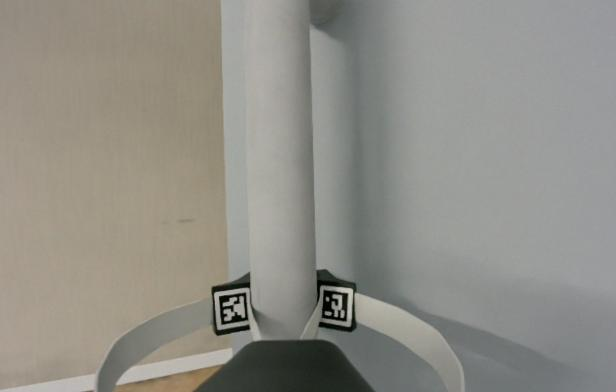

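Scene clock: 250.43 s.
earlier move: r2 done
move: r2 moving
r1: as last shown
r1.lidar_m: 1.05 0.77 0.74 0.80 0.78 0.76 0.82 1.18 2.02 2.15 3.09 2.54
r1.servo_current: wrist_yaw_rad=52(59) wrist_pitch_rad=39(46) wrist_roll_rad=39(72) gripper_m=46(46)
r1.wrist_depth_mm: - - - - - - - / - - - - - - - / - - - - - - - / - - - - - - - / - - - - - - - / - - 192 - 187 - - / - 140 1025 153 1808 1661 1756
r2.base_odometry: x=-3.369 y=-0.805 heading=-2.902
r2.turned_by_wheels: +0.002
r2.turned_by_imu: +0.015
r2.base_tilt: forward=-0.7 right=+0.0
r2.lidar_m: 0.51 0.36 1.50 2.44 2.57 1.53 1.27 3.28 2.40 2.30 1.49 0.90
r2.base_status: translate_m moving; strafe_m moving
r2.joint_positions: lift_m=+0.950 arm_m=+0.000 wrist_yaw_rad=+1.115 wrist_pitch_rad=+0.001 wrist_roll_rad=+0.002 gripper_m=-0.036
r2.joint_status: wrist_yaw_rad moving
r2.measured_speeds: translate_m=-0.002 strafe_m=-0.055 rotate_rad=+0.002 lift_m=+0.000 arm_m=+0.000 wrist_yaw_rad=+0.121 wrist_pitch_rad=+0.000 wrist_roll_rad=+0.000
r2.motor_effort: lift_m=+21(21) arm_m=-4(4) wheel_0=+21(30) wheel_1=-6(7) wheel_2=+15(15)
r2.servo_current: wrist_yaw_rad=46(124) wrist_pitch_rad=46(46) wrist_roll_rad=33(59) gripper_m=143(143)
r2.contact_limits: translate_m 0.95
r2.hand_pose: x=+0.3765 y=+0.2204 z=+1.1276 quat_wxyz=(+0.849, +0.000, +0.001, +0.529) (m; r2's base frame)
r2.wrist_depth_mm: - - - 166 218 200 188 / - - - 162 219 201 189 / - - - 166 220 202 190 / - - - 166 222 202 191 / - - - 167 224 206 - / - - 182 167 179 206 193 / - - - - 224 200 193
pictures: none

Scene clock: 253.23 s.
earlier move: r2 moving
r1.base_odometry: x=+0.000 y=+0.000 heading=+2.900
r1.turned_by_wheels: +0.000
r1.turned_by_imu: +0.000
r1.base_tilt: forward=-1.6 right=+1.3
r1.lidar_m: 1.04 0.76 0.74 0.81 0.79 0.76 0.83 1.19 2.04 2.17 3.07 2.51
r1.base_status: not commanded
r1.joint_positions: lift_m=+0.600 arm_m=+0.000 wrist_yaw_rad=+0.003 wrist_pitch_rad=+0.002 wrist_roll_rad=+0.000 gripper_m=+0.056
r1.joint_status: not commanded
r1.measured_speeds: all 0
r1.motor_effort: lift_m=+24(24) arm_m=+3(4) wheel_0=-2(3) wheel_1=-2(2) wheel_2=-1(1)
r1.servo_current: wrist_yaw_rad=46(72) wrist_pitch_rad=39(46) wrist_roll_rad=26(72) gripper_m=39(46)
r1.hand_pose: x=+0.4595 y=-0.0867 z=+0.7772 quat_wxyz=(+1.000, +0.000, +0.001, +0.001) (m; r1's base frame)
r1.wrist_depth_mm: - - - - - - - / - - - - - - - / - - - - - - - / - - - - - - - / - - - - - - - / - - 192 - 187 - - / - 140 1025 153 1756 1618 1863
r2.base_odometry: x=-3.416 y=-0.548 heading=-2.903
r2.turned_by_wheels: -0.001
r2.turned_by_imu: +0.708
r2.base_tilt: forward=-0.6 right=+0.0
r2.lidar_m: 0.34 0.34 2.61 2.94 1.58 1.70 2.61 2.14 1.69 0.92 0.51 0.38
r2.base_status: translate_m moving; strafe_m moving
r2.joint_positions: lift_m=+0.950 arm_m=+0.000 wrist_yaw_rad=+1.400 wrist_pitch_rad=+0.001 wrist_roll_rad=+0.002 gripper_m=-0.036
r2.joint_status: all done
r2.measured_speeds: translate_m=+0.000 strafe_m=-0.055 rotate_rad=+0.001 lift_m=+0.000 arm_m=+0.000 wrist_yaw_rad=+0.000 wrist_pitch_rad=+0.000 wrist_roll_rad=+0.000
r2.motor_effort: lift_m=+21(22) arm_m=-4(5) wheel_0=+18(33) wheel_1=-8(10) wheel_2=+15(18)
r2.servo_current: wrist_yaw_rad=46(156) wrist_pitch_rad=39(46) wrist_roll_rad=52(59) gripper_m=137(143)
r2.contact_limits: translate_m 0.95
r2.hand_pose: x=+0.3062 y=+0.2693 z=+1.1276 quat_wxyz=(+0.765, +0.000, +0.001, +0.644) (m; r2's base frame)
r2.wrist_depth_mm: - - - 163 214 151 - / - - - 162 217 138 - / - - - 165 220 147 - / - - - 164 224 149 - / - - - 167 226 149 - / - - 184 167 178 142 - / - - - - 209 131 -
wait: 2.80 s; no rest
pictures: none

Scene clock: 253.97 s.
earlier move: r2 done
r1.base_odometry: x=+0.000 y=+0.000 heading=+2.900
r1.turned_by_wheels: +0.000
r1.turned_by_imu: +0.000
r1.base_tilt: forward=-1.6 right=+1.3
r1.lidar_m: 1.02 0.77 0.75 0.80 0.79 0.76 0.82 1.22 2.04 2.15 3.09 2.54
r1.base_status: not commanded
r1.joint_positions: lift_m=+0.600 arm_m=+0.000 wrist_yaw_rad=+0.003 wrist_pitch_rad=+0.002 wrist_roll_rad=+0.000 gripper_m=+0.056
r1.joint_status: not commanded
r1.measured_speeds: all 0
r1.motor_effort: lift_m=+24(24) arm_m=+4(4) wheel_0=-2(3) wheel_1=-2(2) wheel_2=-1(1)
r1.servo_current: wrist_yaw_rad=52(72) wrist_pitch_rad=33(52) wrist_roll_rad=52(72) gripper_m=46(46)
r1.hand_pose: x=+0.4595 y=-0.0867 z=+0.7772 quat_wxyz=(+1.000, +0.000, +0.001, +0.001) (m; r1's base frame)
r1.wrist_depth_mm: - - - - - - - / - - - - - - - / - - - - - - - / - - - - - - - / - - - - - - - / - - 192 - 187 - - / - 141 1008 153 1863 1661 1808
r2.base_odometry: x=-3.418 y=-0.537 heading=-2.903
r2.turned_by_wheels: -0.001
r2.turned_by_imu: +0.048
r2.base_tilt: forward=-0.6 right=+0.0
r2.lidar_m: 0.34 0.36 2.61 3.02 1.59 1.87 2.50 2.15 1.49 0.85 0.49 0.35
r2.base_status: done
r2.joint_positions: lift_m=+0.950 arm_m=+0.000 wrist_yaw_rad=+1.399 wrist_pitch_rad=+0.001 wrist_roll_rad=+0.002 gripper_m=-0.036
r2.joint_status: all done
r2.measured_speeds: all 0
r2.motor_effort: lift_m=+21(22) arm_m=-4(5) wheel_0=+11(33) wheel_1=-11(12) wheel_2=+15(18)
r2.servo_current: wrist_yaw_rad=46(156) wrist_pitch_rad=39(46) wrist_roll_rad=46(59) gripper_m=143(143)
r2.contact_limits: translate_m 0.95
r2.hand_pose: x=+0.3064 y=+0.2692 z=+1.1276 quat_wxyz=(+0.765, +0.000, +0.001, +0.644) (m; r2's base frame)
r2.wrist_depth_mm: - - - 163 226 155 - / - - - 163 229 147 - / - - - 164 214 158 - / - - - 165 236 150 - / - - - 167 216 151 - / - - 183 166 180 143 - / - - - - 220 127 -
wait: 0.73 of 0.8 s (r2 has come to rest)
pictures: r2_head_left_camera, r2_wrist_camera
Images, in order (width x height): r2_head_left_camera 420x672, r2_wrist_camera 616x392.

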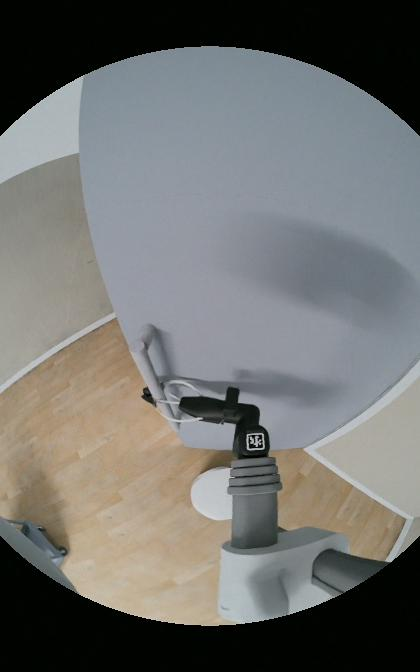

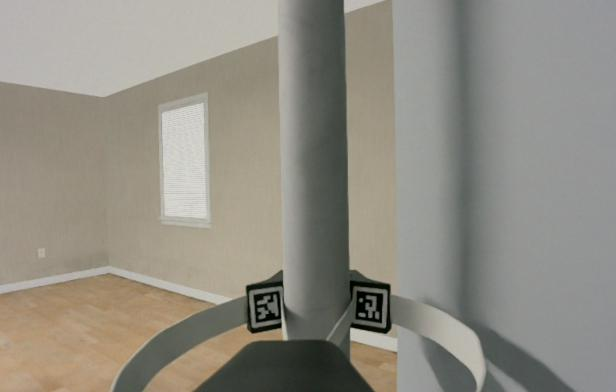

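Emit:
wait:
  seconds: 0
  cameras: ["r2_head_camera","r2_head_right_camera","r1_head_left_camera","r1_head_camera"]

Scene clock: 257.47 s.
r1.base_odometry: x=+0.000 y=+0.000 heading=+2.900
r1.turned_by_wheels: +0.000
r1.turned_by_imu: +0.000
r1.base_tilt: forward=-1.5 right=+1.3
r1.lidar_m: 1.02 0.79 0.75 0.81 0.80 0.77 0.81 1.20 2.04 2.14 3.06 2.52
r1.base_status: not commanded
r1.joint_positions: lift_m=+0.600 arm_m=+0.000 wrist_yaw_rad=+0.003 wrist_pitch_rad=+0.002 wrist_roll_rad=+0.000 gripper_m=+0.056
r1.joint_status: not commanded
r1.measured_speeds: all 0
r1.motor_effort: lift_m=+24(24) arm_m=+3(4) wheel_0=-2(3) wheel_1=-2(2) wheel_2=-1(1)
r1.servo_current: wrist_yaw_rad=52(72) wrist_pitch_rad=39(52) wrist_roll_rad=39(72) gripper_m=46(46)
r1.hand_pose: x=+0.4595 y=-0.0867 z=+0.7772 quat_wxyz=(+1.000, +0.000, +0.001, +0.001) (m; r1's base frame)
r1.wrist_depth_mm: - - - - - - - / - - - - - - - / - - - - - - - / - - - - - - - / - - - - - - - / - - 192 - 188 - - / - 140 1025 153 1756 1618 1808
r2.base_odometry: x=-3.418 y=-0.537 heading=-2.903
r2.turned_by_wheels: +0.000
r2.turned_by_imu: +0.000
r2.base_tilt: forward=-0.6 right=+0.0
r2.lidar_m: 0.33 0.35 2.61 3.00 1.58 1.85 2.49 2.15 1.50 0.86 0.49 0.36
r2.base_status: done
r2.joint_positions: lift_m=+0.950 arm_m=+0.000 wrist_yaw_rad=+1.399 wrist_pitch_rad=+0.001 wrist_roll_rad=+0.002 gripper_m=-0.036
r2.joint_status: all done
r2.measured_speeds: all 0
r2.motor_effort: lift_m=+21(22) arm_m=-4(5) wheel_0=+11(33) wheel_1=-11(12) wheel_2=+15(18)
r2.servo_current: wrist_yaw_rad=52(156) wrist_pitch_rad=39(46) wrist_roll_rad=59(59) gripper_m=137(143)
r2.contact_limits: translate_m 0.95
r2.hand_pose: x=+0.3064 y=+0.2692 z=+1.1276 quat_wxyz=(+0.765, +0.000, +0.001, +0.644) (m; r2's base frame)
r2.wrist_depth_mm: - - - 163 225 155 - / - - - 163 229 148 - / - - - 164 215 158 - / - - - 164 234 150 - / - - - 166 218 151 - / - - 184 166 180 142 - / - - - - 218 127 -
pictures: r1_head_camera, r1_head_left_camera, r2_head_camera, r2_head_right_camera
Images, in order (width x height): r1_head_camera 420x560, r1_head_left_camera 420x672, r2_head_camera 420x560, r2_head_right_camera 420x672.

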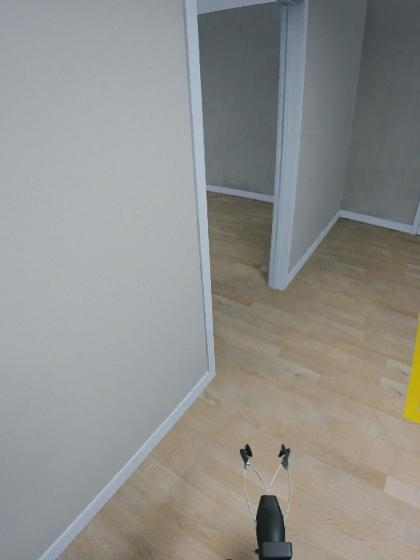

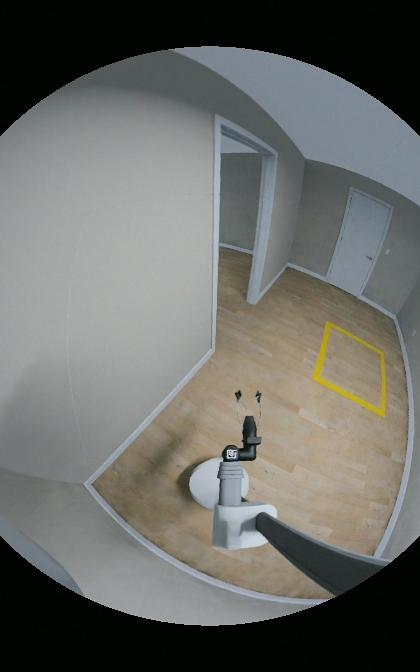

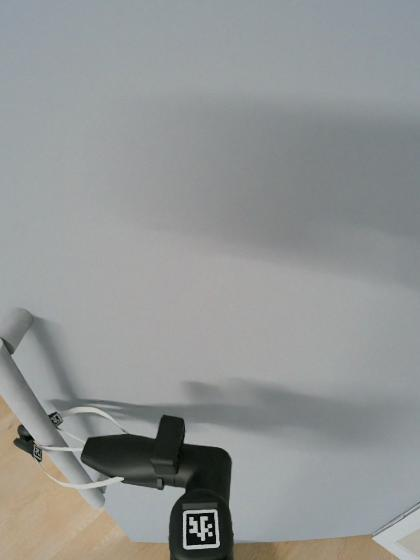

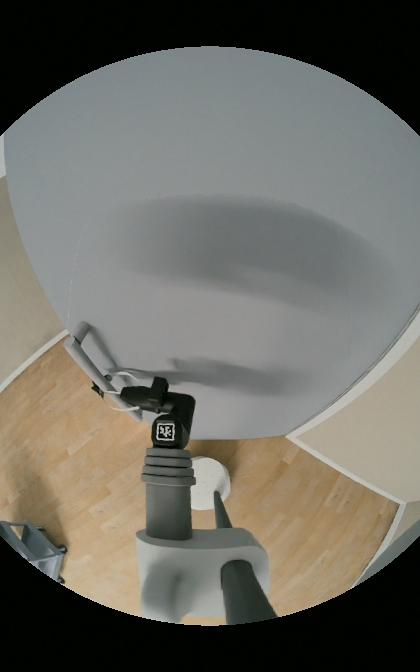

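Emit:
move:
  blocking: false
  r2: {"base":{"translate_m":-0.166,"strafe_m":-0.09},"joints":{"wrist_yaw_rad":1.8},"speeds":{"wrist_yaw_rad":0.17},"pace":"slow","contact_limits":{"translate_m":0.95}}

Emit:
wait:
  seconds: 2.2

Emit:
wait:
  seconds: 0.8
  cameras: ["r2_wrist_camera","r2_head_left_camera"]

Scene clock: 283.70 s.
move: r2 moving
r1: as last shown
r1.base_tilt: forward=-1.6 right=+1.2
r1.lidar_m: 1.02 0.77 0.75 0.78 0.78 0.78 0.82 1.21 2.03 2.14 3.05 2.52
r1.motor_effort: lift_m=+24(24) arm_m=+4(4) wheel_0=-2(3) wheel_1=-2(2) wheel_2=-1(1)
r1.servo_current: wrist_yaw_rad=59(65) wrist_pitch_rad=39(46) wrist_roll_rad=33(72) gripper_m=33(46)
r1.wrist_depth_mm: - - - - - - - / - - - - - - - / - - - - - - - / - - - - - - - / - - - - - - - / - - 192 - 187 - - / - 140 1025 153 1808 1708 1863
r2.base_odometry: x=-3.407 y=-0.528 heading=-2.903
r2.turned_by_wheels: +0.000
r2.turned_by_imu: +0.008
r2.base_tilt: forward=-0.6 right=+0.0
r2.lidar_m: 0.33 0.36 2.61 3.03 1.57 1.92 2.48 2.13 1.50 0.85 0.51 0.36
r2.base_status: translate_m moving; strafe_m moving
r2.joint_positions: lift_m=+0.950 arm_m=+0.000 wrist_yaw_rad=+1.448 wrist_pitch_rad=+0.001 wrist_roll_rad=+0.002 gripper_m=-0.036
r2.joint_status: wrist_yaw_rad moving
r2.measured_speeds: translate_m=-0.049 strafe_m=-0.027 rotate_rad=+0.002 lift_m=+0.000 arm_m=+0.000 wrist_yaw_rad=+0.189 wrist_pitch_rad=+0.000 wrist_roll_rad=+0.000
r2.motor_effort: lift_m=+21(21) arm_m=-4(4) wheel_0=+0(12) wheel_1=-17(18) wheel_2=+17(20)
r2.servo_current: wrist_yaw_rad=137(195) wrist_pitch_rad=46(46) wrist_roll_rad=39(59) gripper_m=137(143)
r2.contact_limits: translate_m 0.95
r2.hand_pose: x=+0.2930 y=+0.2755 z=+1.1276 quat_wxyz=(+0.749, +0.000, +0.001, +0.662) (m; r2's base frame)
r2.wrist_depth_mm: - - - 166 217 149 - / - - - 166 239 160 - / - - - 166 243 162 - / - - - 166 246 153 - / - - - 167 249 154 - / - - - 167 177 145 - / - - 158 - 228 144 -
pictures: none

Scene clock: 285.90 s.
earlier move: r2 moving
r1.base_odometry: x=+0.000 y=+0.000 heading=+2.900
r1.turned_by_wheels: +0.000
r1.turned_by_imu: +0.000
r1.base_tilt: forward=-1.6 right=+1.3
r1.lidar_m: 1.04 0.76 0.74 0.80 0.79 0.76 0.84 1.19 2.01 2.16 3.06 2.54
r1.base_status: not commanded
r1.joint_positions: lift_m=+0.600 arm_m=+0.000 wrist_yaw_rad=+0.003 wrist_pitch_rad=+0.002 wrist_roll_rad=+0.000 gripper_m=+0.056
r1.joint_status: not commanded
r1.measured_speeds: all 0
r1.motor_effort: lift_m=+24(24) arm_m=+3(4) wheel_0=-3(3) wheel_1=-2(2) wheel_2=-1(1)
r1.servo_current: wrist_yaw_rad=52(65) wrist_pitch_rad=46(52) wrist_roll_rad=33(72) gripper_m=33(46)
r1.hand_pose: x=+0.4595 y=-0.0867 z=+0.7772 quat_wxyz=(+1.000, +0.000, +0.001, +0.001) (m; r1's base frame)
r1.wrist_depth_mm: - - - - - - - / - - - - - - - / - - - - - - - / - - - - - - - / - - - - - - - / - - 191 - 187 - - / - 140 1008 153 1756 1661 1808
r2.base_odometry: x=-3.278 y=-0.411 heading=-2.903
r2.turned_by_wheels: +0.000
r2.turned_by_imu: +0.107
r2.base_tilt: forward=-0.6 right=-0.1
r2.lidar_m: 0.29 0.29 0.30 3.44 1.58 3.40 2.20 1.99 1.30 0.85 0.50 0.30
r2.base_status: translate_m moving; strafe_m moving
r2.joint_positions: lift_m=+0.950 arm_m=+0.000 wrist_yaw_rad=+1.784 wrist_pitch_rad=+0.001 wrist_roll_rad=+0.002 gripper_m=-0.036
r2.joint_status: wrist_yaw_rad moving
r2.measured_speeds: translate_m=-0.007 strafe_m=-0.004 rotate_rad=+0.001 lift_m=+0.000 arm_m=+0.000 wrist_yaw_rad=+0.000 wrist_pitch_rad=+0.000 wrist_roll_rad=+0.000
r2.motor_effort: lift_m=+21(21) arm_m=-4(5) wheel_0=+10(12) wheel_1=-11(18) wheel_2=+10(20)
r2.servo_current: wrist_yaw_rad=124(195) wrist_pitch_rad=39(46) wrist_roll_rad=46(59) gripper_m=130(143)
r2.contact_limits: translate_m 0.95
r2.hand_pose: x=+0.1955 y=+0.3003 z=+1.1276 quat_wxyz=(+0.628, +0.000, +0.001, +0.778) (m; r2's base frame)
r2.wrist_depth_mm: - - - 168 - 131 - / - - - 164 - 133 - / - - - 165 - 150 - / - - - 166 - 150 - / - 1756 - 167 - 151 - / - - 183 168 179 122 - / - 1863 - - - 128 -
wait: 2.20 s; no rest
pictures: none

Scene clock: 286.23 s.
earlier move: r2 done
r1.base_odometry: x=+0.000 y=+0.000 heading=+2.900
r1.turned_by_wheels: +0.000
r1.turned_by_imu: +0.000
r1.base_tilt: forward=-1.6 right=+1.3
r1.lidar_m: 1.03 0.78 0.74 0.78 0.80 0.78 0.82 1.20 2.03 2.14 3.05 2.55
r1.base_status: not commanded
r1.joint_positions: lift_m=+0.600 arm_m=+0.000 wrist_yaw_rad=+0.003 wrist_pitch_rad=+0.002 wrist_roll_rad=+0.000 gripper_m=+0.056
r1.joint_status: not commanded
r1.measured_speeds: all 0
r1.motor_effort: lift_m=+24(24) arm_m=+4(4) wheel_0=-2(3) wheel_1=-2(2) wheel_2=-1(1)
r1.servo_current: wrist_yaw_rad=46(65) wrist_pitch_rad=33(52) wrist_roll_rad=46(72) gripper_m=46(46)
r1.hand_pose: x=+0.4595 y=-0.0867 z=+0.7772 quat_wxyz=(+1.000, +0.000, +0.001, +0.001) (m; r1's base frame)
r1.wrist_depth_mm: - - - - - - - / - - - - - - - / - - - - - - - / - - - - - - - / - - - - - - - / - - 192 - 187 - - / - 141 1025 153 1863 1661 1808
r2.base_odometry: x=-3.278 y=-0.411 heading=-2.903
r2.turned_by_wheels: +0.000
r2.turned_by_imu: +0.005
r2.base_tilt: forward=-0.7 right=+0.0
r2.lidar_m: 0.27 0.28 0.29 3.46 1.59 3.41 2.18 2.00 1.28 0.82 0.49 0.31
r2.base_status: done
r2.joint_positions: lift_m=+0.950 arm_m=+0.000 wrist_yaw_rad=+1.784 wrist_pitch_rad=+0.001 wrist_roll_rad=+0.002 gripper_m=-0.036
r2.joint_status: all done
r2.measured_speeds: all 0
r2.motor_effort: lift_m=+21(21) arm_m=-4(5) wheel_0=+8(12) wheel_1=-11(18) wheel_2=+11(20)
r2.servo_current: wrist_yaw_rad=98(195) wrist_pitch_rad=39(46) wrist_roll_rad=46(72) gripper_m=130(143)
r2.contact_limits: translate_m 0.95
r2.hand_pose: x=+0.1955 y=+0.3003 z=+1.1276 quat_wxyz=(+0.628, +0.000, +0.001, +0.778) (m; r2's base frame)
r2.wrist_depth_mm: - - - 167 - 147 - / - - - 167 - 134 - / - - - 166 - 137 - / - - - 167 - 153 - / - 1756 - 167 - 138 - / - - 1808 168 178 129 - / - 1863 - - - 129 -
wait: 0.33 of 0.8 s (r2 has come to rest)
pictures: r2_head_left_camera, r2_wrist_camera
Images, in order (width x height): r2_head_left_camera 420x672, r2_wrist_camera 616x392.

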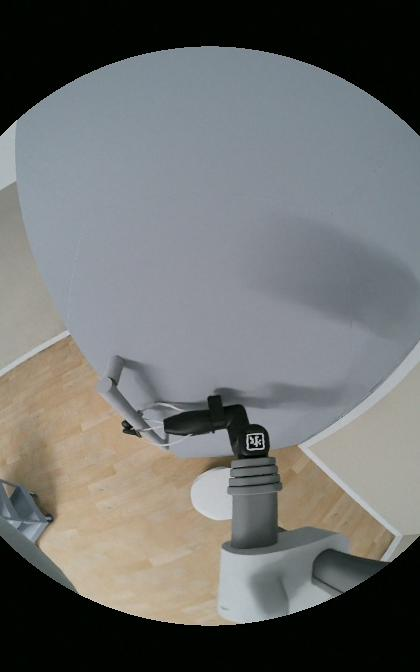

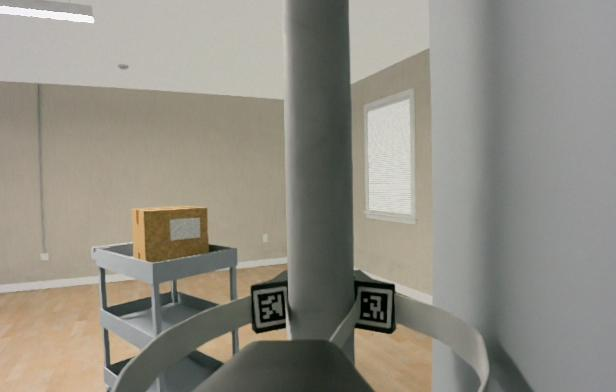

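Emit:
move:
  blocking: false
  r2: {"base":{"translate_m":-0.24,"strafe_m":-0.12},"joints":{"wrist_yaw_rad":2.1},"speeds":{"wrist_yaw_rad":0.12},"pace":"slow","contact_limits":{"translate_m":0.95}}

Emit:
wait:
  seconds: 2.8

Emit:
wait:
  seconds: 1
  cameras: ["r2_wrist_camera","r2_head_left_camera","r2_head_right_camera","r1_head_camera"]

Scene clock: 295.90 s.
move: r2 moving
r1: as last shown
r1.lidar_m: 1.03 0.78 0.74 0.78 0.79 0.77 0.84 1.18 2.04 2.15 3.06 2.54
r1.servo_current: wrist_yaw_rad=59(65) wrist_pitch_rad=52(52) wrist_roll_rad=39(65) gripper_m=46(52)
r1.wrist_depth_mm: - - - - - - - / - - - - - - - / - - - - - - - / - - - - - - - / - - - - - - - / - - 193 - 188 - - / - 140 1008 153 1808 1661 1808
r2.base_odometry: x=-3.268 y=-0.402 heading=-2.903
r2.turned_by_wheels: +0.000
r2.turned_by_imu: +0.019
r2.base_tilt: forward=-0.7 right=+0.0
r2.lidar_m: 0.26 0.28 0.28 3.53 1.58 3.33 2.17 1.99 1.25 0.81 0.43 0.31
r2.base_status: translate_m moving; strafe_m moving
r2.joint_positions: lift_m=+0.950 arm_m=+0.000 wrist_yaw_rad=+1.816 wrist_pitch_rad=+0.001 wrist_roll_rad=+0.001 gripper_m=-0.036
r2.joint_status: wrist_yaw_rad moving
r2.measured_speeds: translate_m=-0.049 strafe_m=-0.025 rotate_rad=+0.000 lift_m=+0.000 arm_m=+0.000 wrist_yaw_rad=+0.120 wrist_pitch_rad=+0.000 wrist_roll_rad=+0.000
r2.motor_effort: lift_m=+21(21) arm_m=-4(4) wheel_0=+0(10) wheel_1=-17(19) wheel_2=+18(18)
r2.servo_current: wrist_yaw_rad=286(325) wrist_pitch_rad=39(46) wrist_roll_rad=39(52) gripper_m=137(143)
r2.contact_limits: translate_m 0.95
r2.hand_pose: x=+0.1858 y=+0.3010 z=+1.1276 quat_wxyz=(+0.615, +0.000, +0.001, +0.788) (m; r2's base frame)
r2.wrist_depth_mm: - - - 164 - 153 - / - - - 166 - 157 - / - - - 164 - 142 - / - - - 164 - 161 - / - - 1808 165 - 143 - / - - - 166 176 142 - / - - - - - 161 -
pictures: none

Scene clock: 298.70 s.
earlier move: r2 torque_fault
torque_fault: r2.wrist_yaw_rad switched itself off since the last result.
r1.base_odometry: x=+0.000 y=+0.000 heading=+2.900
r1.turned_by_wheels: +0.000
r1.turned_by_imu: +0.000
r1.base_tilt: forward=-1.5 right=+1.3
r1.lidar_m: 1.06 0.75 0.74 0.79 0.80 0.77 0.83 1.23 2.04 2.17 3.08 2.57
r1.base_status: not commanded
r1.joint_positions: lift_m=+0.600 arm_m=+0.000 wrist_yaw_rad=+0.003 wrist_pitch_rad=+0.002 wrist_roll_rad=+0.000 gripper_m=+0.056
r1.joint_status: not commanded
r1.measured_speeds: all 0
r1.motor_effort: lift_m=+24(24) arm_m=+4(4) wheel_0=-2(3) wheel_1=-2(2) wheel_2=-1(1)
r1.servo_current: wrist_yaw_rad=46(72) wrist_pitch_rad=39(52) wrist_roll_rad=59(65) gripper_m=39(52)
r1.hand_pose: x=+0.4595 y=-0.0867 z=+0.7772 quat_wxyz=(+1.000, +0.000, +0.001, +0.001) (m; r1's base frame)
r1.wrist_depth_mm: - - - - - - - / - - - - - - - / - - - - - - - / - - - - - - - / - - - - - - - / - - 192 - 187 - - / - 140 1025 154 1808 1661 1808
r2.base_odometry: x=-3.077 y=-0.241 heading=-2.902
r2.turned_by_wheels: +0.000
r2.turned_by_imu: +0.572
r2.base_tilt: forward=-0.6 right=+0.0
r2.lidar_m: 0.28 0.37 1.85 1.66 2.98 2.03 1.91 1.04 0.71 0.43 0.30 0.25
r2.base_status: translate_m moving; strafe_m moving
r2.joint_positions: lift_m=+0.950 arm_m=+0.000 wrist_yaw_rad=+1.170 wrist_pitch_rad=+0.001 wrist_roll_rad=+0.001 gripper_m=-0.036
r2.joint_status: wrist_yaw_rad torque_fault
r2.measured_speeds: translate_m=-0.034 strafe_m=-0.012 rotate_rad=-0.007 lift_m=+0.000 arm_m=+0.000 wrist_yaw_rad=-0.178 wrist_pitch_rad=+0.000 wrist_roll_rad=+0.000
r2.on_its_own: wrist_yaw_rad is off since a torque_fault, until you send "end_of_arm": "enable_torque" (your +2.100 is given up)
r2.motor_effort: lift_m=+19(21) arm_m=-3(4) wheel_0=-1(16) wheel_1=-14(21) wheel_2=+20(26)
r2.servo_current: wrist_yaw_rad=98(1008) wrist_pitch_rad=39(46) wrist_roll_rad=46(65) gripper_m=130(143)
r2.contact_limits: translate_m 0.95
r2.hand_pose: x=+0.3639 y=+0.2314 z=+1.1278 quat_wxyz=(+0.834, +0.000, +0.001, +0.552) (m; r2's base frame)
r2.wrist_depth_mm: - - - 166 - 137 - / - - - 166 - 153 - / - - - 166 - 140 - / - - - 167 - 156 - / - 1863 - 167 - 156 - / - - - 167 179 138 - / - - - - - 149 -
wait: 2.80 s; no rest
pictures: none

not run: a stop that you did not command came earlier in this reply.

Wrist limp; re-enable (holds where it is), view.

Emit:
move:
  blocking: false
  r2: {"end_of_arm":"enable_torque"}
  cameras: ["r2_head_left_camera","r2_head_right_camera","r2_wrist_camera","r1_head_camera"]

Scene clock: 302.93 s.
earlier move: r2 torque_fault
r1: as last shown
r1.base_tilt: forward=-1.6 right=+1.3
r1.lidar_m: 1.05 0.77 0.74 0.78 0.80 0.75 0.84 1.18 2.04 2.15 3.07 2.54
r1.motor_effort: lift_m=+24(24) arm_m=+4(4) wheel_0=-3(3) wheel_1=-2(2) wheel_2=-1(1)
r1.servo_current: wrist_yaw_rad=52(65) wrist_pitch_rad=39(39) wrist_roll_rad=39(52) gripper_m=46(46)
r1.wrist_depth_mm: - - - - - - - / - - - - - - - / - - - - - - - / - - - - - - - / - - - - - - - / - - 193 - 187 - - / - 140 1042 153 1756 1708 1863
r2.base_odometry: x=-3.074 y=-0.238 heading=-2.902
r2.turned_by_wheels: +0.000
r2.turned_by_imu: +0.024
r2.base_tilt: forward=-0.6 right=+0.0
r2.lidar_m: 0.29 0.39 1.80 1.68 2.88 2.07 1.95 1.01 0.69 0.41 0.30 0.26
r2.base_status: done
r2.joint_positions: lift_m=+0.950 arm_m=+0.000 wrist_yaw_rad=+1.111 wrist_pitch_rad=+0.001 wrist_roll_rad=+0.001 gripper_m=-0.036
r2.joint_status: wrist_yaw_rad torque_fault (moved -0.671 of +0.316)
r2.measured_speeds: all 0
r2.end_of_arm: enable_torque: each motor that was off is on again
r2.on_its_own: wrist_yaw_rad is held at +1.111, not at your +2.100, since a torque_fault
r2.motor_effort: lift_m=+19(20) arm_m=-4(4) wheel_0=+5(5) wheel_1=-8(8) wheel_2=+11(11)
r2.servo_current: wrist_yaw_rad=52(52) wrist_pitch_rad=46(46) wrist_roll_rad=39(59) gripper_m=130(137)
r2.contact_limits: translate_m 0.95
r2.hand_pose: x=+0.3772 y=+0.2197 z=+1.1278 quat_wxyz=(+0.850, +0.000, +0.001, +0.527) (m; r2's base frame)
r2.wrist_depth_mm: - - - 167 - 147 - / - - - 168 - 151 - / - - - 165 - 139 - / - - - 166 - 153 - / - 1708 - 167 - 141 - / - - 182 168 179 136 - / - 1537 - - - 136 -
pictures: r1_head_camera, r2_head_left_camera, r2_head_right_camera, r2_wrist_camera
Images, in order (width x height): r1_head_camera 420x560, r2_head_left_camera 420x672, r2_head_right_camera 420x672, r2_wrist_camera 616x392.

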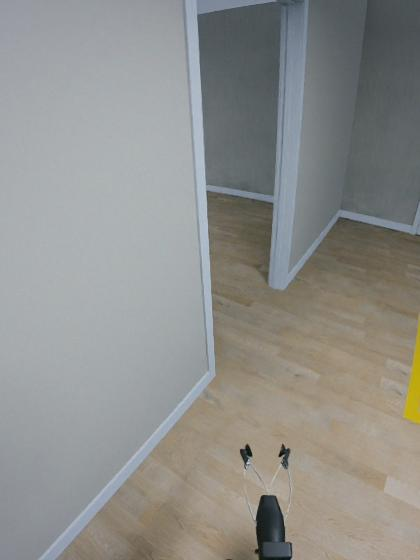

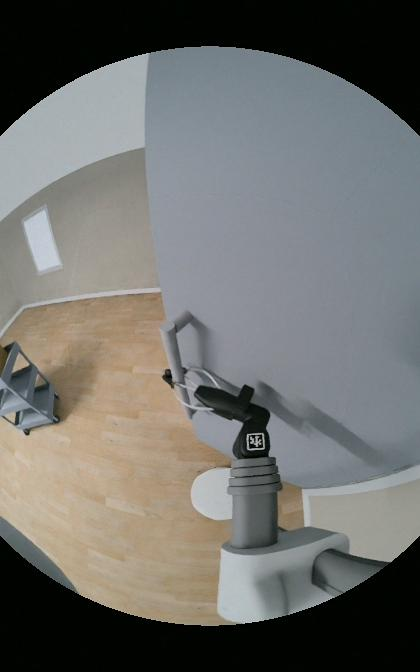

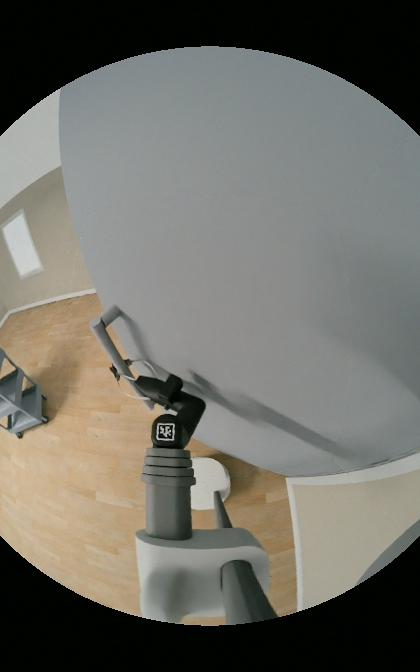

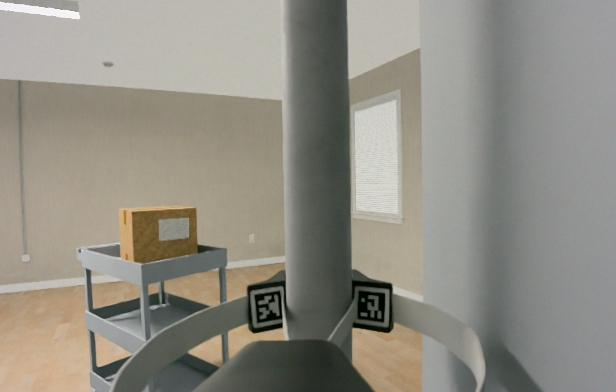

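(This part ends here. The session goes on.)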